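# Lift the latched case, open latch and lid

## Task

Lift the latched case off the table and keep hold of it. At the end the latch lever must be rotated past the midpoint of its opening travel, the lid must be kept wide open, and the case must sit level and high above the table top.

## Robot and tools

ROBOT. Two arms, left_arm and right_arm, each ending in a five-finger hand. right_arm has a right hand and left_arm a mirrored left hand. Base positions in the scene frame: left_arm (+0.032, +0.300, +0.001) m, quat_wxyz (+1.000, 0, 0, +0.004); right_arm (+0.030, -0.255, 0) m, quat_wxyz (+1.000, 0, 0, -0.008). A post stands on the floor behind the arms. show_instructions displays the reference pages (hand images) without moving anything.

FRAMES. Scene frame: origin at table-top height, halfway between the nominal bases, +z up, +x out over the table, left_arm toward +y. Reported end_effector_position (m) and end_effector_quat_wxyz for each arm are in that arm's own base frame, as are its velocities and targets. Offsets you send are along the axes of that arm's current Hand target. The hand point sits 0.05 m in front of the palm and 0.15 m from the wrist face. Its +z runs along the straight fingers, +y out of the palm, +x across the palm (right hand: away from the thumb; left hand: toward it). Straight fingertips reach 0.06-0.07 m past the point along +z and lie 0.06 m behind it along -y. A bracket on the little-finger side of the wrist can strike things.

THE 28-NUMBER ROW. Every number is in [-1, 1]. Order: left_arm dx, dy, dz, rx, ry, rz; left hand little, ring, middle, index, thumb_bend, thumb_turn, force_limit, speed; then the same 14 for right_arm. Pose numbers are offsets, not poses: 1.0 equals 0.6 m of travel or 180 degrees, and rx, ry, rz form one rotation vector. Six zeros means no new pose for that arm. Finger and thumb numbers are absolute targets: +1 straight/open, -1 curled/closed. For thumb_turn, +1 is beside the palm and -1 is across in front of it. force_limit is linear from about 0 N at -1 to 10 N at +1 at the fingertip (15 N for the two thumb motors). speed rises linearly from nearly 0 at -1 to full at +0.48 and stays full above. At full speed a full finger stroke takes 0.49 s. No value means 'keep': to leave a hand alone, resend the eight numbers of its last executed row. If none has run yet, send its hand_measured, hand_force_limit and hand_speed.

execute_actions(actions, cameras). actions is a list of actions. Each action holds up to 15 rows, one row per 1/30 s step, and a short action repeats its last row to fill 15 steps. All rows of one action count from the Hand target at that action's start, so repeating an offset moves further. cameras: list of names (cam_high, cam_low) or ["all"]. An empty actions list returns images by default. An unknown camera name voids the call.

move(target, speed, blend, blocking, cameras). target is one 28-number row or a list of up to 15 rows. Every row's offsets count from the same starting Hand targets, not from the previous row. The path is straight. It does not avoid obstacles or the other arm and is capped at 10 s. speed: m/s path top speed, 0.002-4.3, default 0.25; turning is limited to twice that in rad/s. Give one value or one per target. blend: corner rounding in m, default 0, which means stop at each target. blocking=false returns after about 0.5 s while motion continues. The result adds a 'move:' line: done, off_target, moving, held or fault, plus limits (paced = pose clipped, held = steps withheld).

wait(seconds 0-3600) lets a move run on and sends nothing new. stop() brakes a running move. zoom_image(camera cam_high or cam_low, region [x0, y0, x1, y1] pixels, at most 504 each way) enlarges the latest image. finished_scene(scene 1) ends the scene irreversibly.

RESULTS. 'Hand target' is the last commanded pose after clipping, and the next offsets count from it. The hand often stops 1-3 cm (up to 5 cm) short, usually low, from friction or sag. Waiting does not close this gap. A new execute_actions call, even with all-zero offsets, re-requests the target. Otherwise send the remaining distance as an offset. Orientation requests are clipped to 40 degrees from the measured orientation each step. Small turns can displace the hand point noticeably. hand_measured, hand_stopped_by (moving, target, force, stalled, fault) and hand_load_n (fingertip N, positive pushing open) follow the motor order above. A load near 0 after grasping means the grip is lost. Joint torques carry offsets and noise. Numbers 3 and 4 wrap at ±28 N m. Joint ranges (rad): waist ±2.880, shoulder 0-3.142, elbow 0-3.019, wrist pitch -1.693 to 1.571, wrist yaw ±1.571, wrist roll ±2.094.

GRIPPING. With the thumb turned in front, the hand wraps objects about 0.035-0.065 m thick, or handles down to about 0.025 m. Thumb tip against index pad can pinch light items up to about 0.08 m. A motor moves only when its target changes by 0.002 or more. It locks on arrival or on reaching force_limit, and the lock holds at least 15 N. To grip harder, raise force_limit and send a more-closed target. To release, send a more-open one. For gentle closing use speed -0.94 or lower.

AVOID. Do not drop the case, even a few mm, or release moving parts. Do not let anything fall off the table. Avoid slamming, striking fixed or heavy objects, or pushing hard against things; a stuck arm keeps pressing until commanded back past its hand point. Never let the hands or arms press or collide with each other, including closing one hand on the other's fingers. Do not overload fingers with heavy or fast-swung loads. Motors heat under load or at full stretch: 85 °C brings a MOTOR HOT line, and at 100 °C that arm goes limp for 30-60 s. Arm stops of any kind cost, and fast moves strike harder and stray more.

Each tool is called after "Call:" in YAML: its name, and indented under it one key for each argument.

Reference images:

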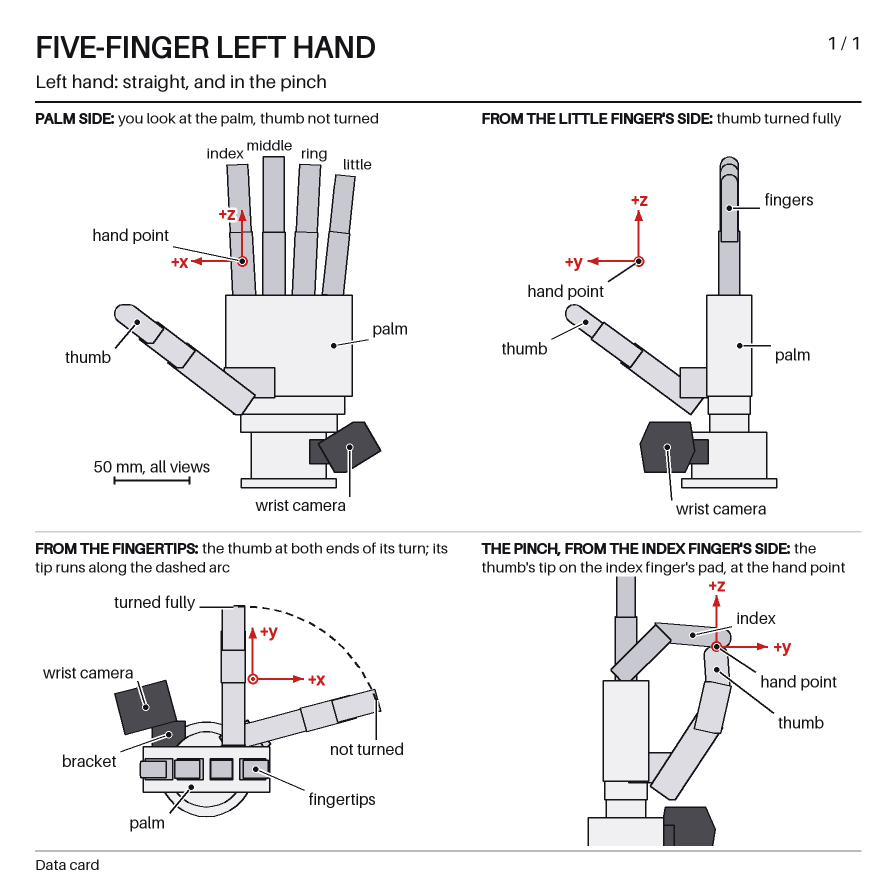

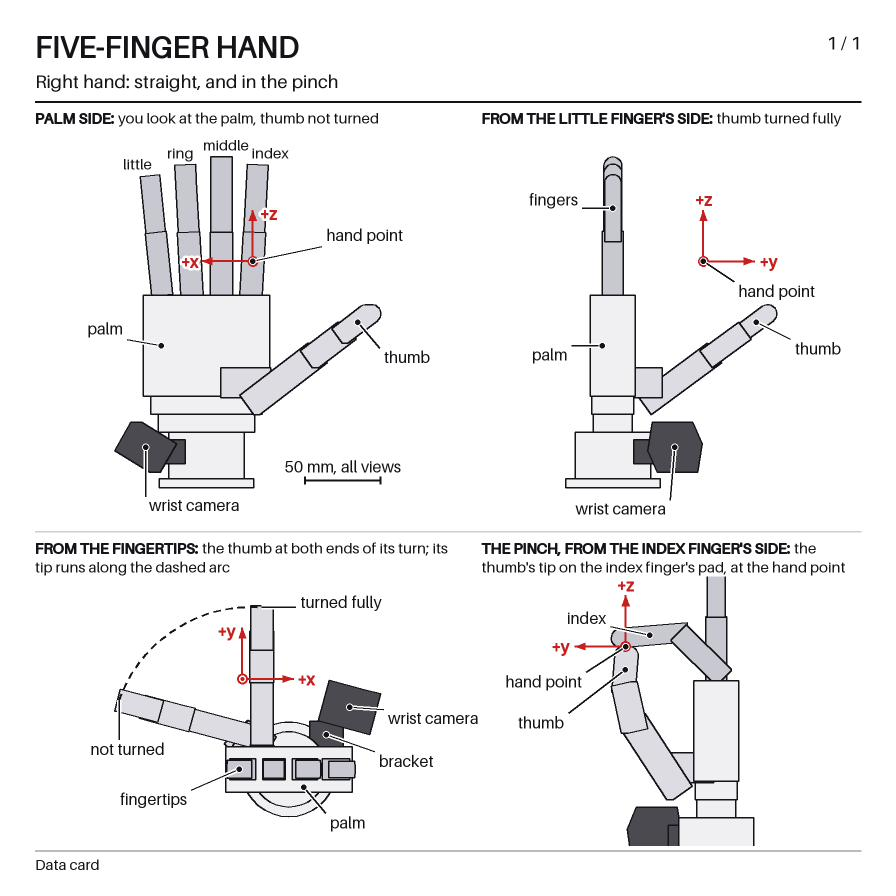

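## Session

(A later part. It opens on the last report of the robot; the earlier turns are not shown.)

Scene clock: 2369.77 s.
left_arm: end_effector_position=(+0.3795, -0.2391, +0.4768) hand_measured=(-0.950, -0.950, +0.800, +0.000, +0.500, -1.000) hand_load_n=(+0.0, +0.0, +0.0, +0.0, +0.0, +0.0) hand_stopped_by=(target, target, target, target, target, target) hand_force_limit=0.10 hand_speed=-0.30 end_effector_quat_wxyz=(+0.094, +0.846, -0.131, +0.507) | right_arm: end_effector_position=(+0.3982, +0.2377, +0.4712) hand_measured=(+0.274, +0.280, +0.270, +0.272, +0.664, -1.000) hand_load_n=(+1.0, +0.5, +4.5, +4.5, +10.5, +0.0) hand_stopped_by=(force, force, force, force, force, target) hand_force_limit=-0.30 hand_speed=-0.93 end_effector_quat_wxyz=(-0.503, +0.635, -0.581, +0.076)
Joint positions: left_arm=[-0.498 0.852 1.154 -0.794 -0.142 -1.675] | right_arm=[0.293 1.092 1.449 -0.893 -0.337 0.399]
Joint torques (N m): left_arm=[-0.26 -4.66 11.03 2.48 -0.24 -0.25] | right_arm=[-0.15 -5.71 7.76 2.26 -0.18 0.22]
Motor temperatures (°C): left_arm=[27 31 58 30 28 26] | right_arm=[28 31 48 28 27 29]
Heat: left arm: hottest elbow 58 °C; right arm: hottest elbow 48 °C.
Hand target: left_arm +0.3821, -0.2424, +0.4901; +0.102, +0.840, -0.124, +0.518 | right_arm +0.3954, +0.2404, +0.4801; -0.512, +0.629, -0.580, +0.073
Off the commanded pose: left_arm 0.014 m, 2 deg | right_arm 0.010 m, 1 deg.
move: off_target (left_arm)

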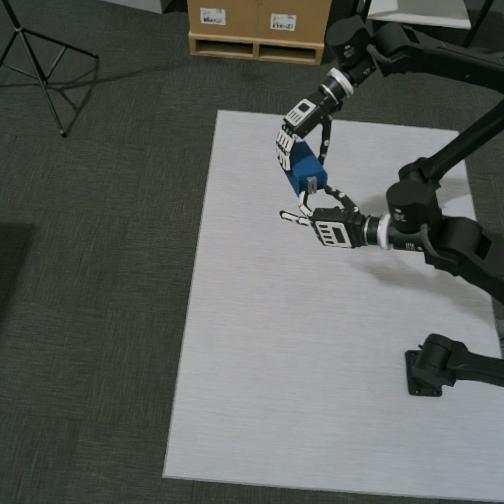

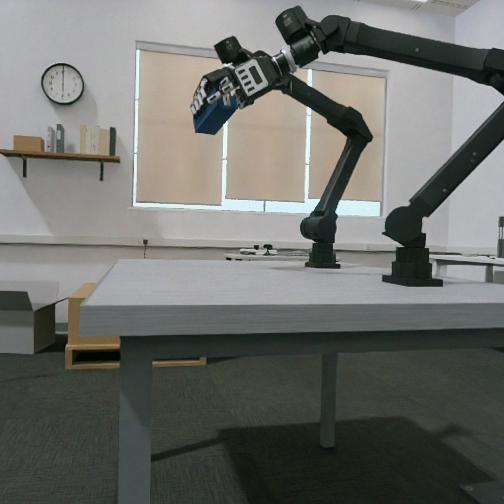

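Call:
move:
  target: [-0.0043,0.0142,0.0153,0,0,0,-0.95,-0.95,0.8,-0.05,0.45,-1,0.1,-0.3,0,0,0,0,0,0,0.25,0.24,0.18,0.16,0.5,-1,-0.3,-0.93]
  speed: 0.03
  cameras: ["all"]

Call:
zoom_image:
  camera: "cam_high"
  region: [290, 165, 340, 215]

Call:
zoom_image:
  camera: "cam_low"
  region: [200, 75, 250, 125]

Scene clock: 2381.97 s.
left_arm: end_effector_position=(+0.3833, -0.2492, +0.4758) hand_measured=(-0.950, -0.950, +0.800, -0.050, +0.450, -1.000) hand_load_n=(+0.0, +0.0, +0.0, +0.0, +0.0, +0.0) hand_stopped_by=(target, target, target, target, target, target) hand_force_limit=0.10 hand_speed=-0.30 end_effector_quat_wxyz=(+0.095, +0.844, -0.131, +0.511) | right_arm: end_effector_position=(+0.3982, +0.2377, +0.4712) hand_measured=(+0.274, +0.280, +0.270, +0.272, +0.664, -1.000) hand_load_n=(+1.0, +0.5, +4.5, +4.5, +10.5, +0.0) hand_stopped_by=(force, force, force, force, force, target) hand_force_limit=-0.30 hand_speed=-0.93 end_effector_quat_wxyz=(-0.503, +0.635, -0.581, +0.076)
Joint positions: left_arm=[-0.525 0.869 1.154 -0.771 -0.167 -1.688] | right_arm=[0.293 1.092 1.449 -0.893 -0.337 0.399]
Joint torques (N m): left_arm=[-0.38 -4.89 10.37 2.41 -0.25 -0.22] | right_arm=[-0.15 -5.71 7.75 2.26 -0.18 0.22]
Motor temperatures (°C): left_arm=[27 31 57 31 28 26] | right_arm=[28 31 48 28 27 29]
Heat: left arm: hottest elbow 57 °C; right arm: hottest elbow 48 °C.
Hand target: left_arm +0.3859, -0.2531, +0.4841; +0.102, +0.840, -0.124, +0.518 | right_arm +0.3954, +0.2404, +0.4801; -0.512, +0.629, -0.580, +0.073
Off the commanded pose: left_arm 0.009 m, 2 deg | right_arm 0.010 m, 1 deg.
move: done

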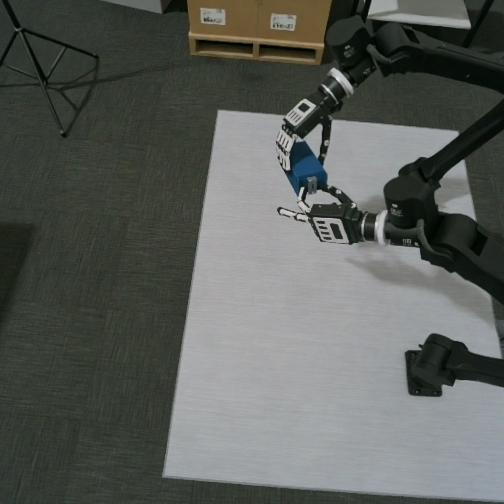

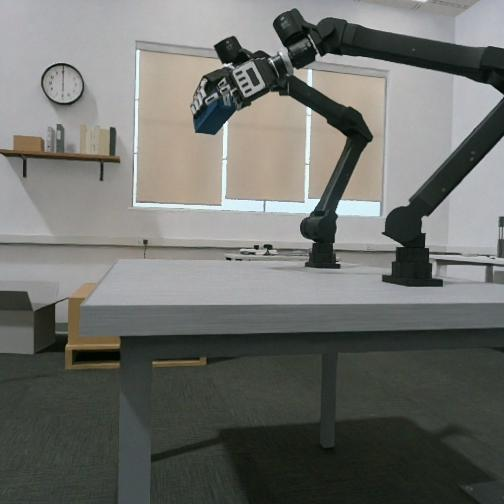

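Scaled by 10.080.

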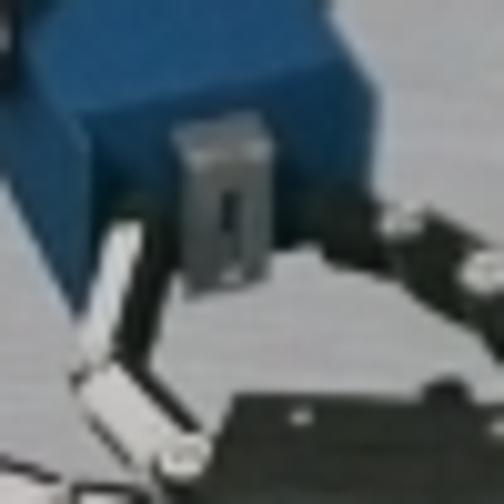

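Scaled by 10.080.

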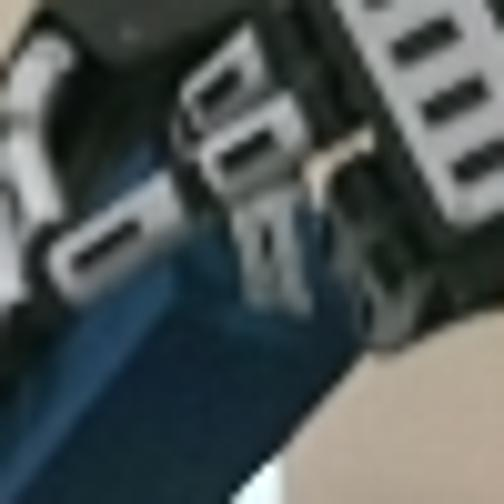

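Call:
move:
  target: [-0.0063,0.015,0.0127,0,0,0,-0.95,-0.95,0.8,-0.05,0.45,-1,0.1,-0.3,0,0,0,0,0,0,0.25,0.24,0.18,0.16,0.5,-1,-0.3,-0.93]
  speed: 0.03
  cameras: ["all"]

Call:
zoom_image:
  camera: "cam_high"
  region: [290, 165, 340, 215]

Call:
zoom_image:
  camera: "cam_low"
  region: [200, 75, 250, 125]

Scene clock: 2385.67 s.
left_arm: end_effector_position=(+0.3853, -0.2595, +0.4757) hand_measured=(-0.950, -0.950, +0.800, -0.050, +0.450, -1.000) hand_load_n=(+0.0, +0.0, +0.0, +0.0, +0.0, +0.0) hand_stopped_by=(target, target, target, target, target, target) hand_force_limit=0.10 hand_speed=-0.30 end_effector_quat_wxyz=(+0.096, +0.842, -0.130, +0.515) | right_arm: end_effector_position=(+0.3982, +0.2377, +0.4712) hand_measured=(+0.274, +0.280, +0.270, +0.272, +0.664, -1.000) hand_load_n=(+1.0, +0.5, +4.0, +4.5, +10.5, +0.0) hand_stopped_by=(force, force, force, force, force, target) hand_force_limit=-0.30 hand_speed=-0.93 end_effector_quat_wxyz=(-0.503, +0.635, -0.581, +0.076)
Joint positions: left_arm=[-0.555 0.883 1.154 -0.749 -0.194 -1.701] | right_arm=[0.293 1.092 1.449 -0.893 -0.337 0.399]
Joint torques (N m): left_arm=[-0.26 -5.13 9.72 2.48 -0.26 -0.23] | right_arm=[-0.15 -5.71 7.75 2.26 -0.18 0.22]
Motor temperatures (°C): left_arm=[27 31 57 31 28 26] | right_arm=[28 31 48 28 27 29]
Heat: left arm: hottest elbow 57 °C; right arm: hottest elbow 48 °C.
Hand target: left_arm +0.3879, -0.2635, +0.4777; +0.102, +0.840, -0.124, +0.518 | right_arm +0.3954, +0.2404, +0.4801; -0.512, +0.629, -0.580, +0.073
Off the commanded pose: left_arm 0.005 m, 1 deg | right_arm 0.010 m, 1 deg.
move: done

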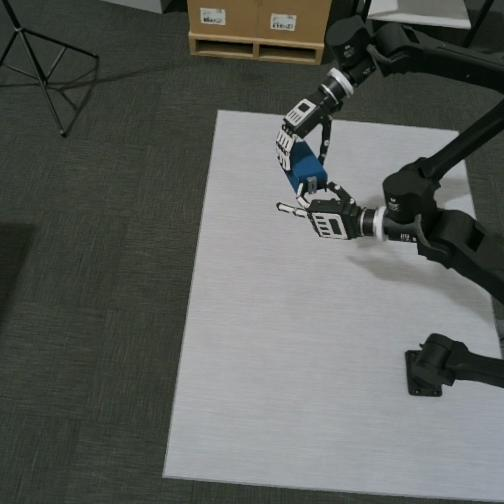

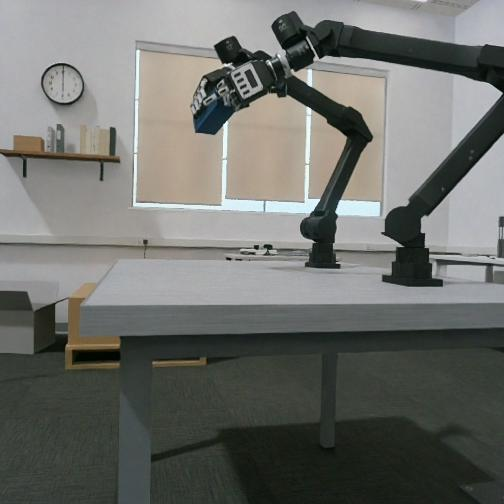

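Scaled by 10.080.

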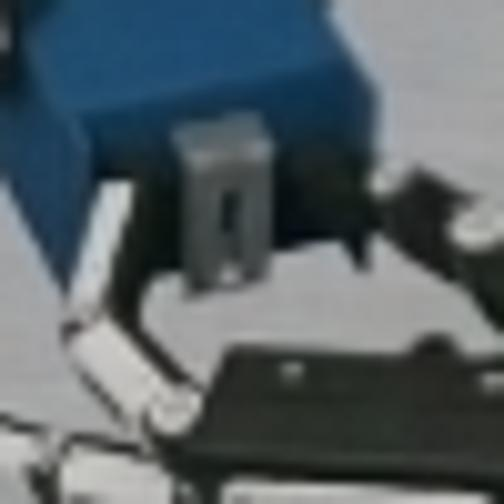

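Scaled by 10.080.

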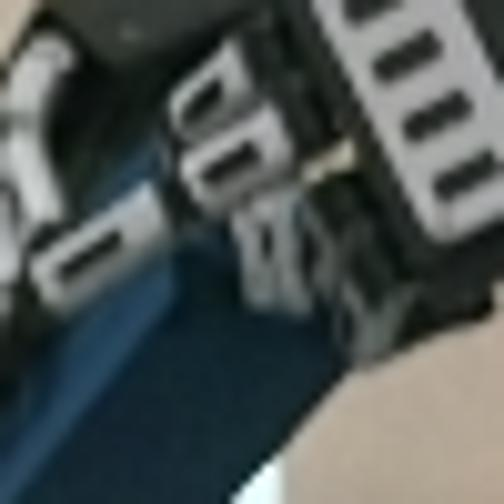

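Call:
execute_actions:
  actions:
    - [[0,0,0,0,0,0,-0.95,-0.95,0.8,-0.46,-0.25,-1,0.1,-0.93,0,0,0,0,0,0,0.25,0.24,0.18,0.16,0.5,-1,-0.3,-0.93]]
    - [[0,0,0,0,0,0,-0.95,-0.95,0.8,-0.46,-0.25,-1,0.1,-0.93,0,0,0,0,0,0,0.25,0.24,0.18,0.16,0.5,-1,-0.3,-0.93]]
    - [[0,0,0,0,0,0,-0.95,-0.95,0.8,-0.46,-0.25,-1,0.1,-0.93,0,0,0,0,0,0,0.25,0.24,0.18,0.16,0.5,-1,-0.3,-0.93]]
  cameras: []

Call:
wait:
  seconds: 4
  cameras: ["all"]

Call:
zoom_image:
  camera: "cam_high"
  region: [290, 165, 340, 215]

Scene clock: 2391.00 s.
left_arm: end_effector_position=(+0.3865, -0.2590, +0.4759) hand_measured=(-0.950, -0.950, +0.800, -0.390, +0.202, -1.000) hand_load_n=(+0.0, +0.0, +0.0, +2.5, +7.5, -7.0) hand_stopped_by=(target, target, target, force, force, target) hand_force_limit=0.10 hand_speed=-0.93 end_effector_quat_wxyz=(+0.096, +0.842, -0.126, +0.515) | right_arm: end_effector_position=(+0.3979, +0.2381, +0.4713) hand_measured=(+0.274, +0.280, +0.270, +0.272, +0.664, -1.000) hand_load_n=(+1.0, +0.5, +4.5, +4.5, +10.5, +0.0) hand_stopped_by=(force, force, force, force, force, target) hand_force_limit=-0.30 hand_speed=-0.93 end_effector_quat_wxyz=(-0.504, +0.635, -0.581, +0.075)
Joint positions: left_arm=[-0.555 0.885 1.154 -0.747 -0.198 -1.707] | right_arm=[0.293 1.092 1.449 -0.893 -0.339 0.399]
Joint torques (N m): left_arm=[-0.32 -5.3 9.7 2.43 -0.07 -0.16] | right_arm=[-0.15 -5.71 7.75 2.26 -0.12 0.22]
Motor temperatures (°C): left_arm=[27 31 57 31 28 26] | right_arm=[28 31 48 28 27 29]
Heat: left arm: hottest elbow 57 °C; right arm: hottest elbow 48 °C.
Hand target: left_arm +0.3879, -0.2635, +0.4777; +0.103, +0.840, -0.124, +0.518 | right_arm +0.3954, +0.2405, +0.4801; -0.512, +0.629, -0.580, +0.073
Off the commanded pose: left_arm 0.005 m, 1 deg | right_arm 0.009 m, 1 deg.

Scene clock: 2395.00 s.
left_arm: end_effector_position=(+0.3865, -0.2590, +0.4759) hand_measured=(-0.950, -0.950, +0.800, -0.390, +0.202, -1.000) hand_load_n=(+0.0, +0.5, +0.0, +2.5, +8.0, -7.0) hand_stopped_by=(target, target, target, force, force, target) hand_force_limit=0.10 hand_speed=-0.93 end_effector_quat_wxyz=(+0.096, +0.842, -0.126, +0.515) | right_arm: end_effector_position=(+0.3979, +0.2381, +0.4713) hand_measured=(+0.274, +0.280, +0.270, +0.272, +0.664, -1.000) hand_load_n=(+1.0, +0.5, +4.5, +4.0, +10.5, +0.0) hand_stopped_by=(force, force, force, force, force, target) hand_force_limit=-0.30 hand_speed=-0.93 end_effector_quat_wxyz=(-0.504, +0.635, -0.581, +0.075)
Joint positions: left_arm=[-0.555 0.885 1.154 -0.747 -0.198 -1.707] | right_arm=[0.293 1.092 1.449 -0.893 -0.339 0.399]
Joint torques (N m): left_arm=[-0.32 -5.3 9.69 2.44 -0.07 -0.16] | right_arm=[-0.15 -5.71 7.75 2.28 -0.12 0.22]
Motor temperatures (°C): left_arm=[27 31 57 31 28 26] | right_arm=[28 31 48 28 27 29]
Heat: left arm: hottest elbow 57 °C; right arm: hottest elbow 48 °C.
Hand target: left_arm +0.3879, -0.2635, +0.4777; +0.103, +0.840, -0.124, +0.518 | right_arm +0.3954, +0.2405, +0.4801; -0.512, +0.629, -0.580, +0.073
Off the commanded pose: left_arm 0.005 m, 1 deg | right_arm 0.009 m, 1 deg.
wait: 4.00 s; at rest by 0.17 s

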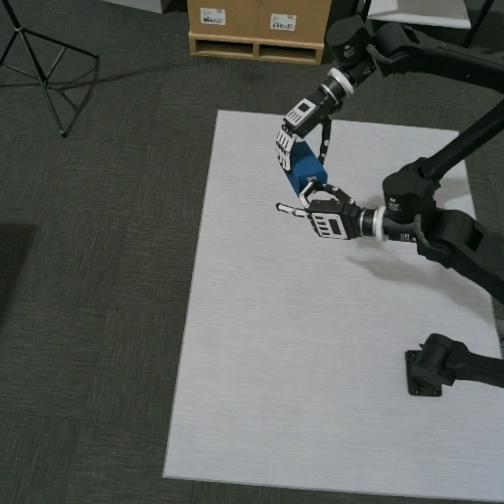

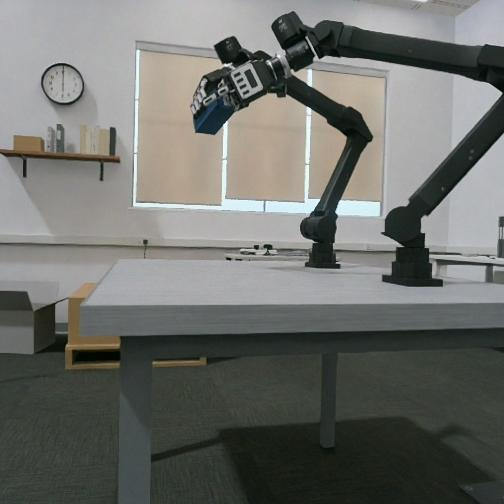

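Scaled by 10.080.

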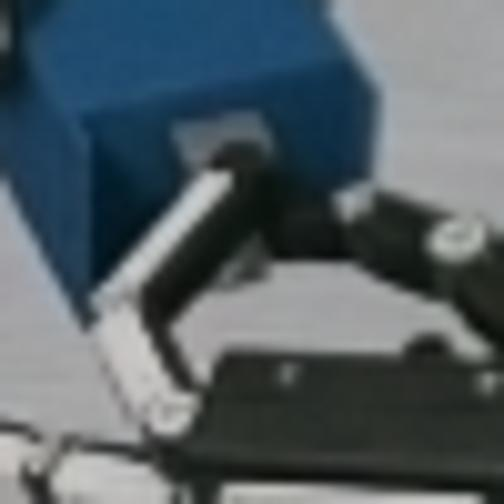

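Call:
move:
  target:
    - [0,0,0,0,0,0,-0.95,-0.95,0.8,-0.05,0.45,-1,0.1,-0.5,0,0,0,0,0,0,0.25,0.24,0.18,0.16,0.5,-1,-0.3,-0.93]
    - [-0.0045,0.0056,0.006,0,0,0,-0.95,-0.95,0.8,-0.05,0.45,-1,0.1,-0.5,0,0,0,0,0,0,0.25,0.24,0.18,0.16,0.5,-1,-0.3,-0.93]
  speed: 0.03
  cameras: ["all"]

Call:
zoom_image:
  camera: "cam_high"
  region: [290, 165, 340, 215]

Scene clock: 2398.93 s.
left_arm: end_effector_position=(+0.3856, -0.2629, +0.4778) hand_measured=(-0.950, -0.950, +0.800, -0.050, +0.450, -1.000) hand_load_n=(+0.0, +0.0, +0.0, +0.0, +0.0, +0.0) hand_stopped_by=(target, target, target, target, target, target) hand_force_limit=0.10 hand_speed=-0.50 end_effector_quat_wxyz=(+0.098, +0.840, -0.128, +0.519) | right_arm: end_effector_position=(+0.3982, +0.2378, +0.4712) hand_measured=(+0.274, +0.280, +0.270, +0.272, +0.664, -1.000) hand_load_n=(+0.5, +0.5, +4.5, +4.5, +10.0, +0.0) hand_stopped_by=(force, force, force, force, force, target) hand_force_limit=-0.30 hand_speed=-0.93 end_effector_quat_wxyz=(-0.503, +0.635, -0.582, +0.076)
Joint positions: left_arm=[-0.565 0.886 1.154 -0.738 -0.203 -1.707] | right_arm=[0.293 1.092 1.449 -0.893 -0.337 0.399]
Joint torques (N m): left_arm=[-0.32 -5.19 9.1 2.5 -0.27 -0.21] | right_arm=[-0.15 -5.71 7.73 2.26 -0.19 0.22]
Motor temperatures (°C): left_arm=[27 31 56 31 28 26] | right_arm=[28 31 48 28 27 29]
Heat: left arm: hottest elbow 56 °C; right arm: hottest elbow 48 °C.
Hand target: left_arm +0.3887, -0.2674, +0.4740; +0.102, +0.840, -0.124, +0.518 | right_arm +0.3954, +0.2404, +0.4801; -0.512, +0.629, -0.581, +0.073
Off the commanded pose: left_arm 0.007 m, 1 deg | right_arm 0.010 m, 1 deg.
move: done

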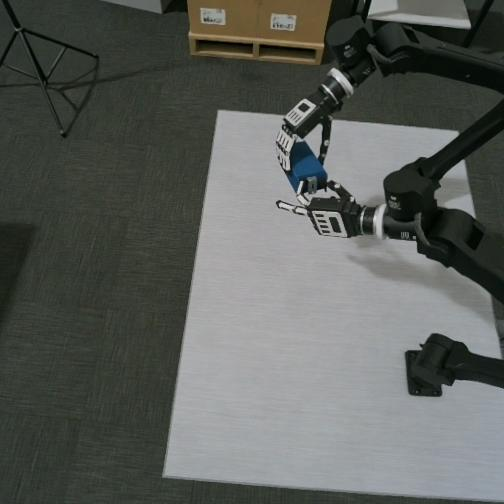

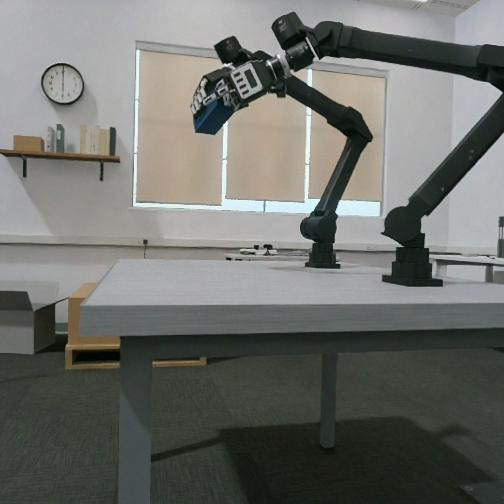

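Scaled by 10.080.

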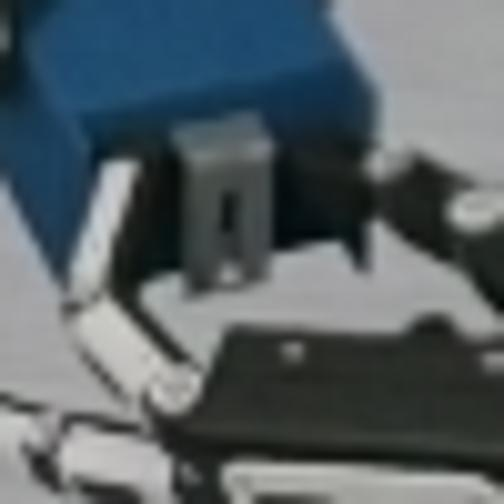

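Call:
move:
  target: [-0.015,-0.0007,0.0073,0,0,0,-0.95,-0.95,0.8,-0.05,0.45,-1,0.1,-0.5,0,0,0,0,0,0,0.25,0.24,0.18,0.16,0.5,-1,-0.3,-0.93]
  speed: 0.03
  cameras: ["all"]

Call:
zoom_image:
  camera: "cam_high"
  region: [290, 165, 340, 215]

Scene clock: 2400.80 s.
left_arm: end_effector_position=(+0.3878, -0.2641, +0.4664) hand_measured=(-0.950, -0.950, +0.800, -0.050, +0.450, -1.000) hand_load_n=(+0.0, +0.0, +0.0, -1.5, +0.0, +0.0) hand_stopped_by=(target, target, target, target, target, target) hand_force_limit=0.10 hand_speed=-0.50 end_effector_quat_wxyz=(+0.097, +0.841, -0.128, +0.517) | right_arm: end_effector_position=(+0.3986, +0.2374, +0.4710) hand_measured=(+0.274, +0.280, +0.270, +0.272, +0.664, -1.000) hand_load_n=(+0.5, +0.5, +5.0, +5.0, +10.0, +0.0) hand_stopped_by=(force, force, force, force, force, target) hand_force_limit=-0.30 hand_speed=-0.93 end_effector_quat_wxyz=(-0.503, +0.634, -0.582, +0.077)
Joint positions: left_arm=[-0.565 0.886 1.126 -0.712 -0.204 -1.708] | right_arm=[0.293 1.092 1.449 -0.893 -0.334 0.399]
Joint torques (N m): left_arm=[-0.32 -5.71 9.03 2.45 -0.26 -0.19] | right_arm=[-0.15 -5.71 7.76 2.25 -0.29 0.22]
Motor temperatures (°C): left_arm=[27 31 56 31 28 26] | right_arm=[28 31 48 28 27 29]
Heat: left arm: hottest elbow 56 °C; right arm: hottest elbow 48 °C.
Hand target: left_arm +0.3887, -0.2674, +0.4640; +0.102, +0.840, -0.124, +0.518 | right_arm +0.3955, +0.2404, +0.4801; -0.512, +0.629, -0.581, +0.073
Off the commanded pose: left_arm 0.004 m, 1 deg | right_arm 0.010 m, 1 deg.
move: done

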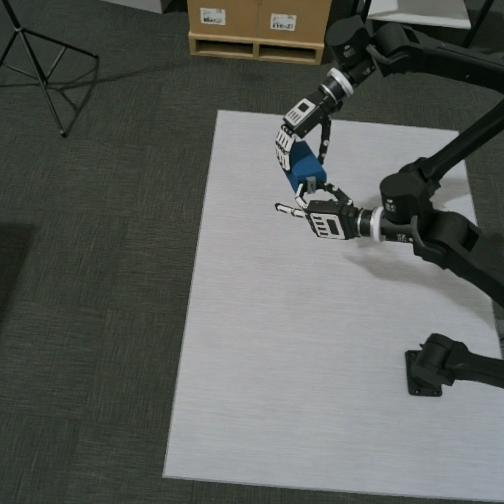

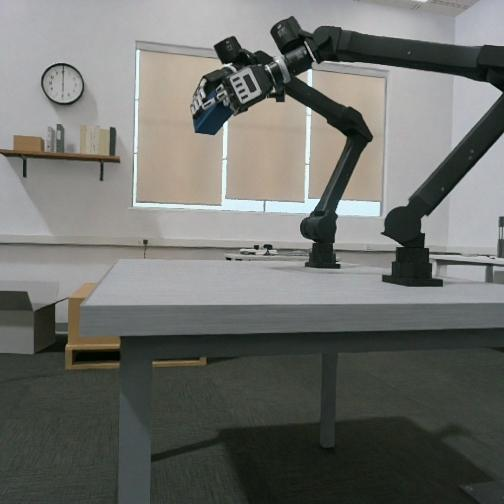

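Scaled by 10.080.

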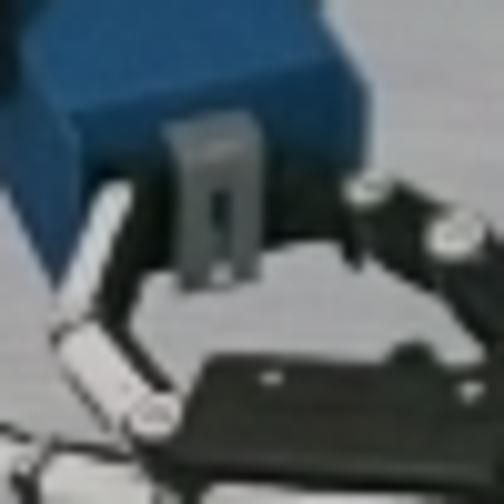

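Call:
execute_actions:
  actions:
    - [[0,0,0,0,0,0,-0.95,-0.95,0.8,-0.46,-0.25,-1,0.1,-0.93,0,0,0,0,0,0,0.25,0.24,0.18,0.16,0.5,-1,-0.3,-0.93]]
    - [[0,0,0,0,0,0,-0.95,-0.95,0.8,-0.46,-0.25,-1,0.1,-0.93,0,0,0,0,0,0,0.25,0.24,0.18,0.16,0.5,-1,-0.3,-0.93]]
    - [[0,0,0,0,0,0,-0.95,-0.95,0.8,-0.46,-0.25,-1,0.1,-0.93,0,0,0,0,0,0,0.25,0.24,0.18,0.16,0.5,-1,-0.3,-0.93]]
  cameras: ["all"]

Call:
zoom_image:
  camera: "cam_high"
  region: [290, 165, 340, 215]

Scene clock: 2406.07 s.
left_arm: end_effector_position=(+0.3875, -0.2648, +0.4653) hand_measured=(-0.950, -0.950, +0.800, -0.186, +0.128, -1.000) hand_load_n=(+0.0, +0.0, +0.0, +3.0, +8.5, -0.5) hand_stopped_by=(target, target, target, force, force, target) hand_force_limit=0.10 hand_speed=-0.93 end_effector_quat_wxyz=(+0.099, +0.841, -0.126, +0.516) | right_arm: end_effector_position=(+0.3990, +0.2375, +0.4714) hand_measured=(+0.274, +0.280, +0.270, +0.272, +0.664, -1.000) hand_load_n=(+0.0, +0.0, +3.5, +7.0, +10.5, +1.5) hand_stopped_by=(force, force, force, force, force, target) hand_force_limit=-0.30 hand_speed=-0.93 end_effector_quat_wxyz=(-0.503, +0.631, -0.586, +0.075)
Joint positions: left_arm=[-0.568 0.886 1.123 -0.712 -0.205 -1.715] | right_arm=[0.293 1.092 1.449 -0.893 -0.331 0.408]
Joint torques (N m): left_arm=[-0.15 -5.71 9.25 2.41 -0.21 -0.11] | right_arm=[-0.21 -5.71 7.75 2.26 -0.37 0.11]
Motor temperatures (°C): left_arm=[27 31 56 31 28 26] | right_arm=[28 31 48 28 27 29]
Heat: left arm: hottest elbow 56 °C; right arm: hottest elbow 48 °C.
Hand target: left_arm +0.3887, -0.2674, +0.4639; +0.102, +0.840, -0.124, +0.518 | right_arm +0.3955, +0.2404, +0.4801; -0.512, +0.629, -0.580, +0.073
Off the commanded pose: left_arm 0.003 m, 1 deg | right_arm 0.010 m, 1 deg.

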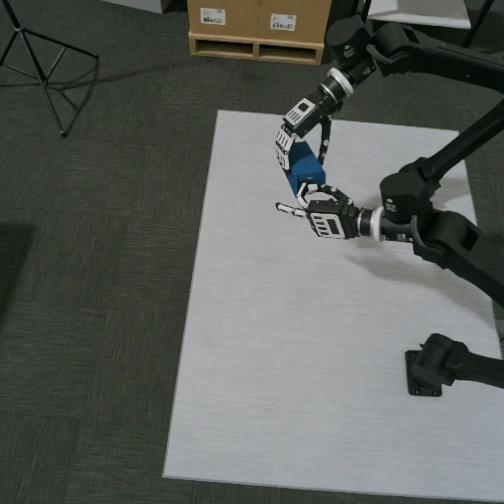

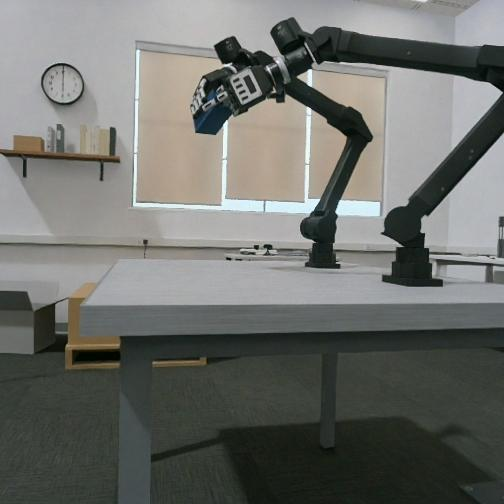

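Scaled by 10.080.

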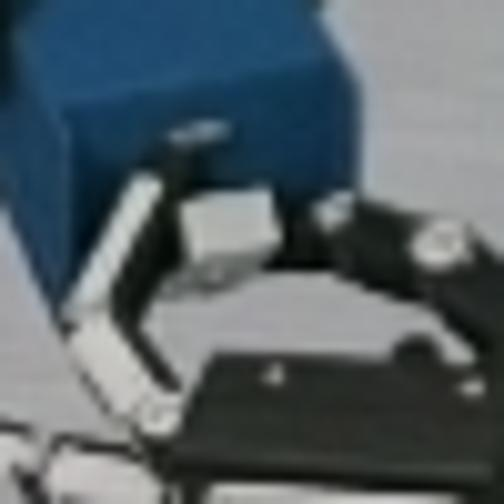

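Call:
move:
  target: [-0.0155,-0.0288,-0.0173,0,0,0,-0.95,-0.95,0.8,-0.46,-0.25,-1,0.1,-0.93,0,0,0,0,0,0,0.25,0.24,0.18,0.16,0.5,-1,-0.3,-0.93]
  speed: 0.02
  cameras: ["all"]

Call:
zoom_image:
  camera: "cam_high"
  region: [290, 165, 340, 215]

Call:
zoom_image:
  camera: "cam_low"
  region: [200, 75, 250, 125]

Scene clock: 2411.53 s.
left_arm: end_effector_position=(+0.3790, -0.2558, +0.4566) hand_measured=(-0.950, -0.950, +0.800, -0.186, +0.126, -1.000) hand_load_n=(+0.5, +0.0, +0.0, +0.5, +2.0, +0.0) hand_stopped_by=(target, target, target, force, force, target) hand_force_limit=0.10 hand_speed=-0.93 end_effector_quat_wxyz=(+0.110, +0.843, -0.129, +0.510) | right_arm: end_effector_position=(+0.3973, +0.2396, +0.4720) hand_measured=(+0.274, +0.280, +0.270, +0.272, +0.664, -1.000) hand_load_n=(+0.0, +0.0, +4.5, +6.5, +10.0, -0.5) hand_stopped_by=(force, force, force, force, force, target) hand_force_limit=-0.30 hand_speed=-0.93 end_effector_quat_wxyz=(-0.504, +0.632, -0.584, +0.071)
Joint positions: left_arm=[-0.539 0.851 1.085 -0.712 -0.155 -1.711] | right_arm=[0.295 1.092 1.449 -0.893 -0.34 0.411]
Joint torques (N m): left_arm=[1.67 -6.36 9.44 2.11 -0.41 0.1] | right_arm=[-0.32 -5.71 7.73 2.28 -0.09 0.1]
Motor temperatures (°C): left_arm=[27 31 56 31 28 26] | right_arm=[28 31 48 28 27 29]
Heat: left arm: hottest elbow 56 °C; right arm: hottest elbow 48 °C.
Hand target: left_arm +0.3814, -0.2471, +0.4594; +0.102, +0.840, -0.124, +0.518 | right_arm +0.3954, +0.2405, +0.4801; -0.512, +0.629, -0.580, +0.073
Off the commanded pose: left_arm 0.010 m, 1 deg | right_arm 0.008 m, 1 deg.
move: done

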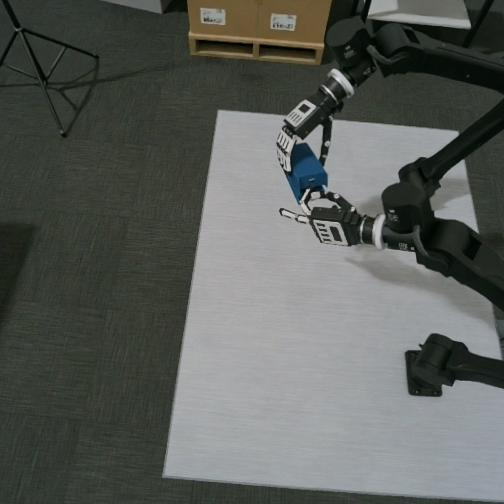

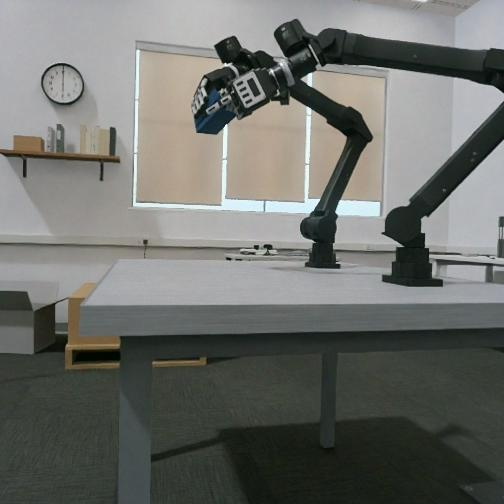

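Scaled by 10.080.

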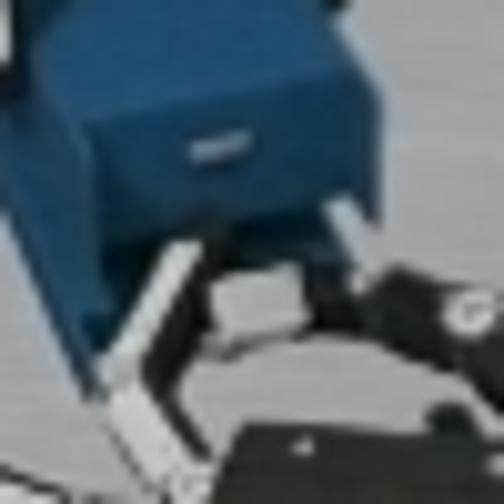

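Scaled by 10.080.

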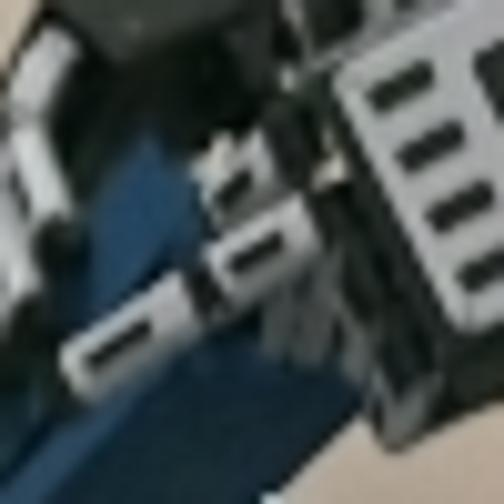

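Call:
move:
  target: [0.0123,-0.0117,-0.0168,0,0,0,-0.95,-0.95,0.8,-0.46,-0.25,-1,0.1,-0.93,0,0,0,0,0,0,0.25,0.24,0.18,0.16,0.5,-1,-0.3,-0.93]
  speed: 0.02
  cameras: ["all"]

Call:
zoom_image:
  camera: "cam_high"
  region: [290, 165, 340, 215]

Call:
zoom_image:
  camera: "cam_low"
  region: [200, 75, 250, 125]

Scene clock: 2436.47 s.
left_arm: end_effector_position=(+0.3767, -0.2487, +0.4570) hand_measured=(-0.950, -0.950, +0.800, -0.186, +0.126, -1.000) hand_load_n=(+0.0, +0.0, +0.0, +1.0, +3.0, -0.5) hand_stopped_by=(target, target, target, force, force, target) hand_force_limit=0.10 hand_speed=-0.93 end_effector_quat_wxyz=(+0.110, +0.845, -0.131, +0.507) | right_arm: end_effector_position=(+0.3968, +0.2405, +0.4723) hand_measured=(+0.274, +0.280, +0.270, +0.272, +0.664, -1.000) hand_load_n=(+0.0, +0.0, +4.0, +6.5, +10.0, +0.5) hand_stopped_by=(force, force, force, force, force, target) hand_force_limit=-0.30 hand_speed=-0.93 end_effector_quat_wxyz=(-0.505, +0.632, -0.585, +0.069)
Joint positions: left_arm=[-0.517 0.84 1.085 -0.729 -0.132 -1.699] | right_arm=[0.297 1.092 1.449 -0.893 -0.341 0.415]
Joint torques (N m): left_arm=[1.79 -6.24 11.22 1.51 -0.48 0.06] | right_arm=[-0.44 -5.71 7.75 2.26 -0.06 0.06]
Motor temperatures (°C): left_arm=[27 31 57 31 28 26] | right_arm=[28 31 48 28 27 29]
Heat: left arm: hottest elbow 57 °C; right arm: hottest elbow 48 °C.
Hand target: left_arm +0.3782, -0.2381, +0.4703; +0.102, +0.840, -0.124, +0.518 | right_arm +0.3954, +0.2405, +0.4801; -0.512, +0.629, -0.580, +0.073
Off the commanded pose: left_arm 0.017 m, 2 deg | right_arm 0.008 m, 1 deg.
move: off_target (left_arm)

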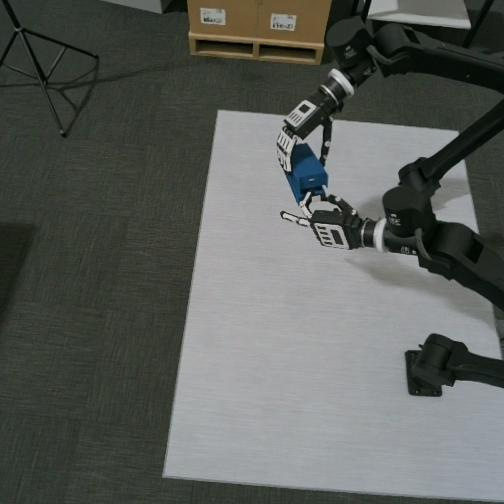

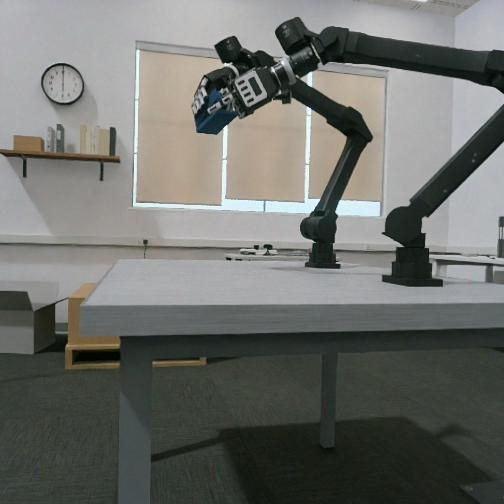

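Scaled by 10.080.

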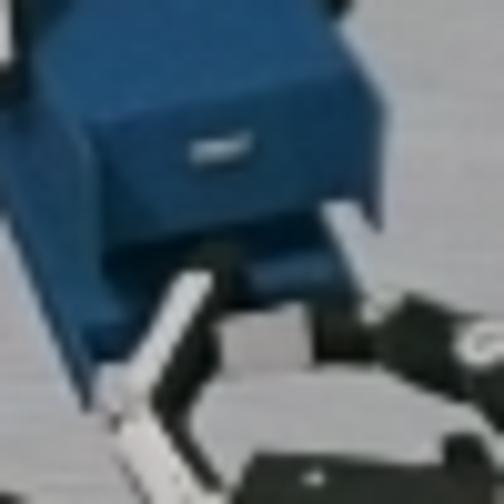

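Scaled by 10.080.

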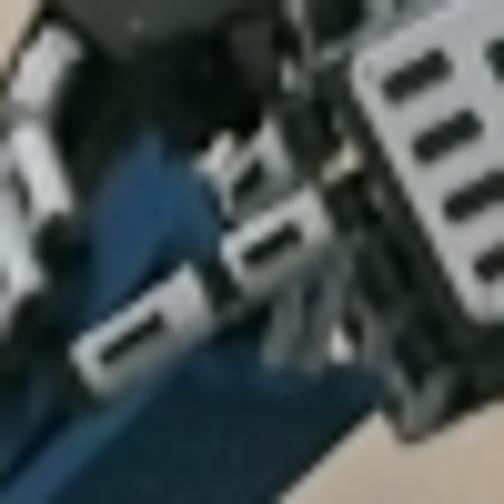

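Call:
execute_actions:
  actions: []

Call:
zoom_image:
  camera: "cam_high"
  region: [285, 150, 345, 210]

Call:
zoom_image:
  camera: "cam_low"
  region: [195, 65, 255, 125]

Scene clock: 2443.50 s.
left_arm: end_effector_position=(+0.3766, -0.2487, +0.4569) hand_measured=(-0.950, -0.950, +0.800, -0.186, +0.126, -1.000) hand_load_n=(+0.0, +0.0, +0.0, +1.0, +2.5, +0.0) hand_stopped_by=(target, target, target, force, force, target) hand_force_limit=0.10 hand_speed=-0.93 end_effector_quat_wxyz=(+0.110, +0.845, -0.131, +0.507) | right_arm: end_effector_position=(+0.3968, +0.2405, +0.4723) hand_measured=(+0.274, +0.280, +0.270, +0.272, +0.664, -1.000) hand_load_n=(+0.0, +0.0, +4.0, +6.5, +10.0, +0.5) hand_stopped_by=(force, force, force, force, force, target) hand_force_limit=-0.30 hand_speed=-0.93 end_effector_quat_wxyz=(-0.505, +0.632, -0.585, +0.069)
Joint positions: left_arm=[-0.517 0.84 1.085 -0.729 -0.132 -1.699] | right_arm=[0.297 1.092 1.449 -0.893 -0.341 0.415]
Joint velocities: within noise
Joint torques (N m): left_arm=[1.85 -6.24 11.22 1.5 -0.48 0.06] | right_arm=[-0.38 -5.71 7.73 2.28 -0.06 0.06]
Motor temperatures (°C): left_arm=[27 31 58 30 28 26] | right_arm=[28 31 48 28 27 29]
Heat: left arm: hottest elbow 58 °C; right arm: hottest elbow 48 °C.
Hand target: left_arm +0.3782, -0.2381, +0.4703; +0.102, +0.840, -0.124, +0.518 | right_arm +0.3954, +0.2405, +0.4801; -0.512, +0.629, -0.580, +0.073
Off the commanded pose: left_arm 0.017 m, 2 deg | right_arm 0.008 m, 1 deg.

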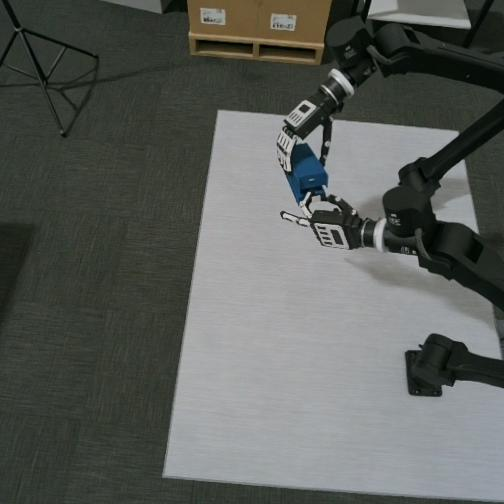

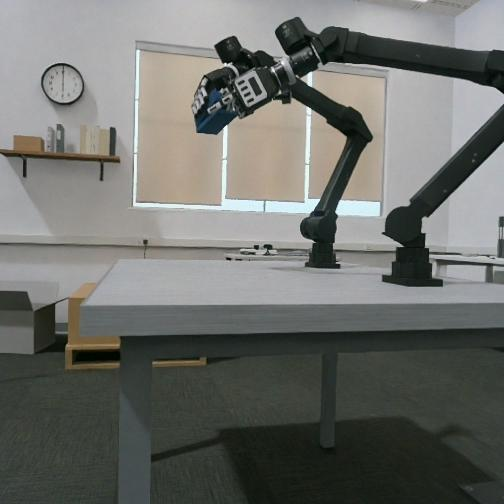

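Scaled by 8.400.

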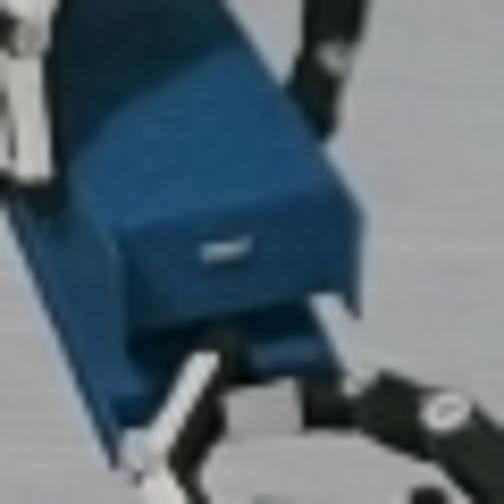

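Scaled by 8.400.

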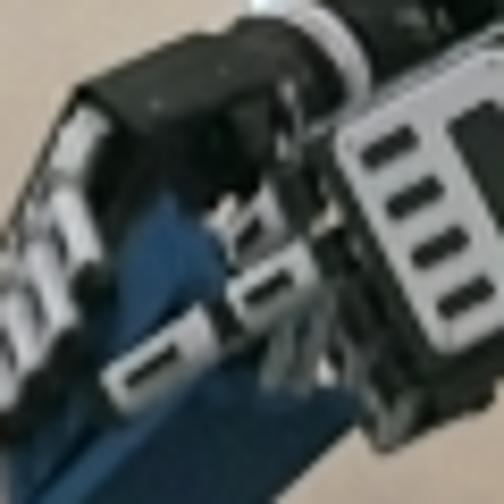

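Call:
move:
  target: [0.0047,-0.0137,-0.0145,0,0,0,-0.95,-0.95,0.8,-0.46,-0.25,-1,0.1,-0.93,0,0,0,0,0,0,0.25,0.24,0.18,0.16,0.5,-1,-0.3,-0.93]
  speed: 0.03
  cameras: ["cam_high","cam_low"]

Call:
zoom_image:
  camera: "cam_high"
  region: [285, 150, 345, 210]

Call:
zoom_image:
  camera: "cam_low"
  region: [195, 65, 255, 125]

Scene clock: 2458.70 s.
left_arm: end_effector_position=(+0.3728, -0.2398, +0.4571) hand_measured=(-0.950, -0.950, +0.800, -0.186, +0.126, -1.000) hand_load_n=(+0.0, +0.0, +0.0, +1.5, +4.0, +0.5) hand_stopped_by=(target, target, target, force, force, target) hand_force_limit=0.10 hand_speed=-0.93 end_effector_quat_wxyz=(+0.110, +0.847, -0.133, +0.503) | right_arm: end_effector_position=(+0.3961, +0.2418, +0.4726) hand_measured=(+0.274, +0.280, +0.270, +0.272, +0.664, -1.000) hand_load_n=(+0.0, +0.0, +4.0, +7.0, +10.5, +1.0) hand_stopped_by=(force, force, force, force, force, target) hand_force_limit=-0.30 hand_speed=-0.93 end_effector_quat_wxyz=(-0.505, +0.631, -0.585, +0.067)
Joint positions: left_arm=[-0.49 0.824 1.085 -0.753 -0.103 -1.686] | right_arm=[0.299 1.092 1.449 -0.893 -0.342 0.42]
Joint torques (N m): left_arm=[2.02 -6.07 11.86 1.51 -0.57 0.05] | right_arm=[-0.56 -5.71 7.75 2.28 0 0.01]
Motor temperatures (°C): left_arm=[27 31 59 30 28 26] | right_arm=[28 31 48 28 27 29]
Heat: left arm: hottest elbow 59 °C; right arm: hottest elbow 48 °C.
Hand target: left_arm +0.3747, -0.2279, +0.4763; +0.102, +0.840, -0.124, +0.518 | right_arm +0.3954, +0.2405, +0.4801; -0.512, +0.629, -0.581, +0.073
Off the commanded pose: left_arm 0.023 m, 2 deg | right_arm 0.008 m, 1 deg.
move: off_target (left_arm)

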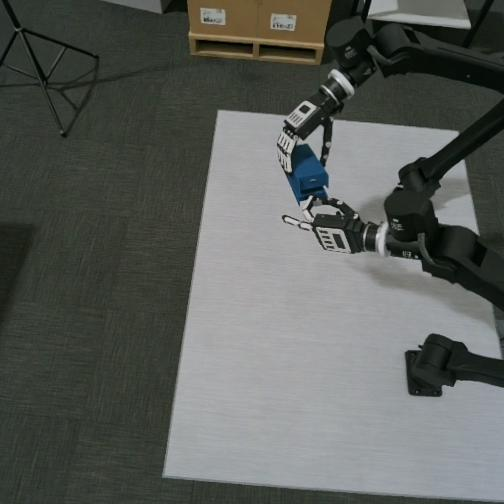

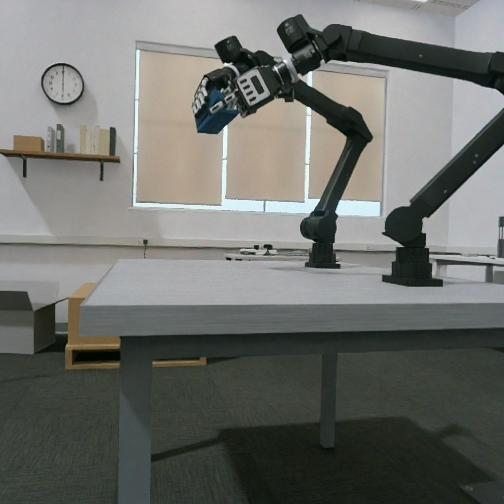

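Scaled by 8.400.

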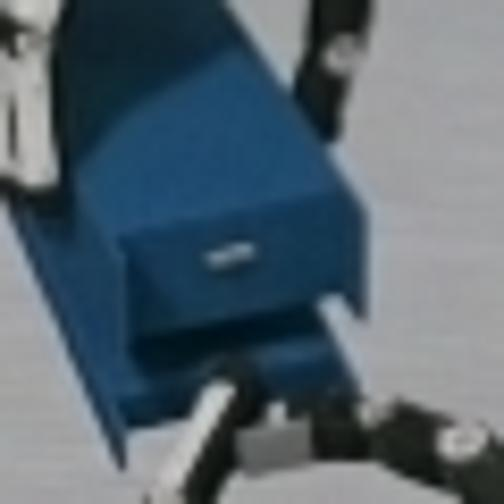

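Scaled by 8.400.

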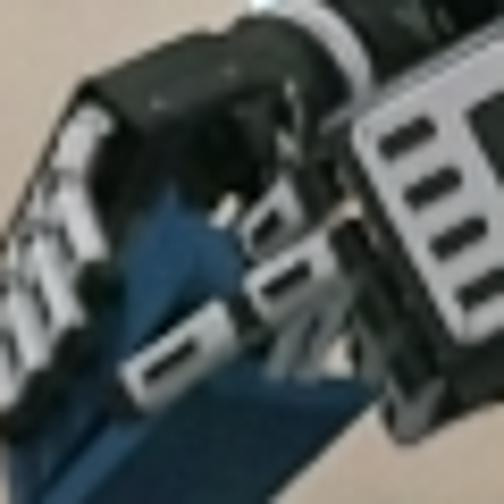

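Call:
zoom_image:
  camera: "cam_high"
  region: [298, 180, 330, 212]

Call:
zoom_image:
  camera: "cam_low"
  region: [215, 85, 250, 120]

Scaled by 15.750.

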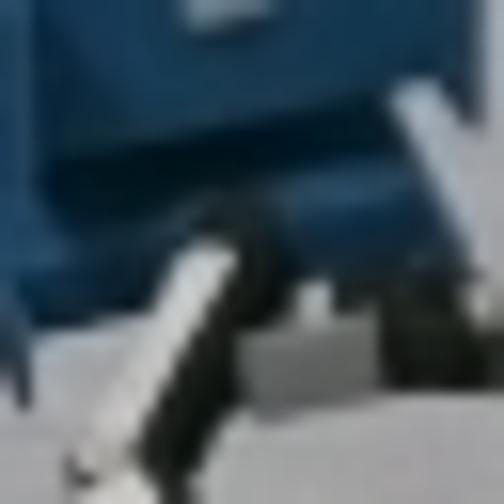

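Scaled by 14.400.

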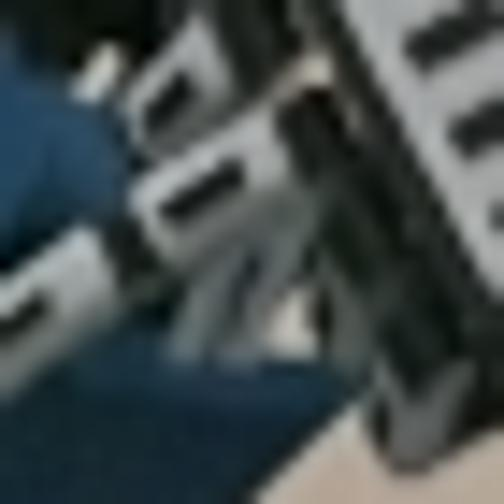

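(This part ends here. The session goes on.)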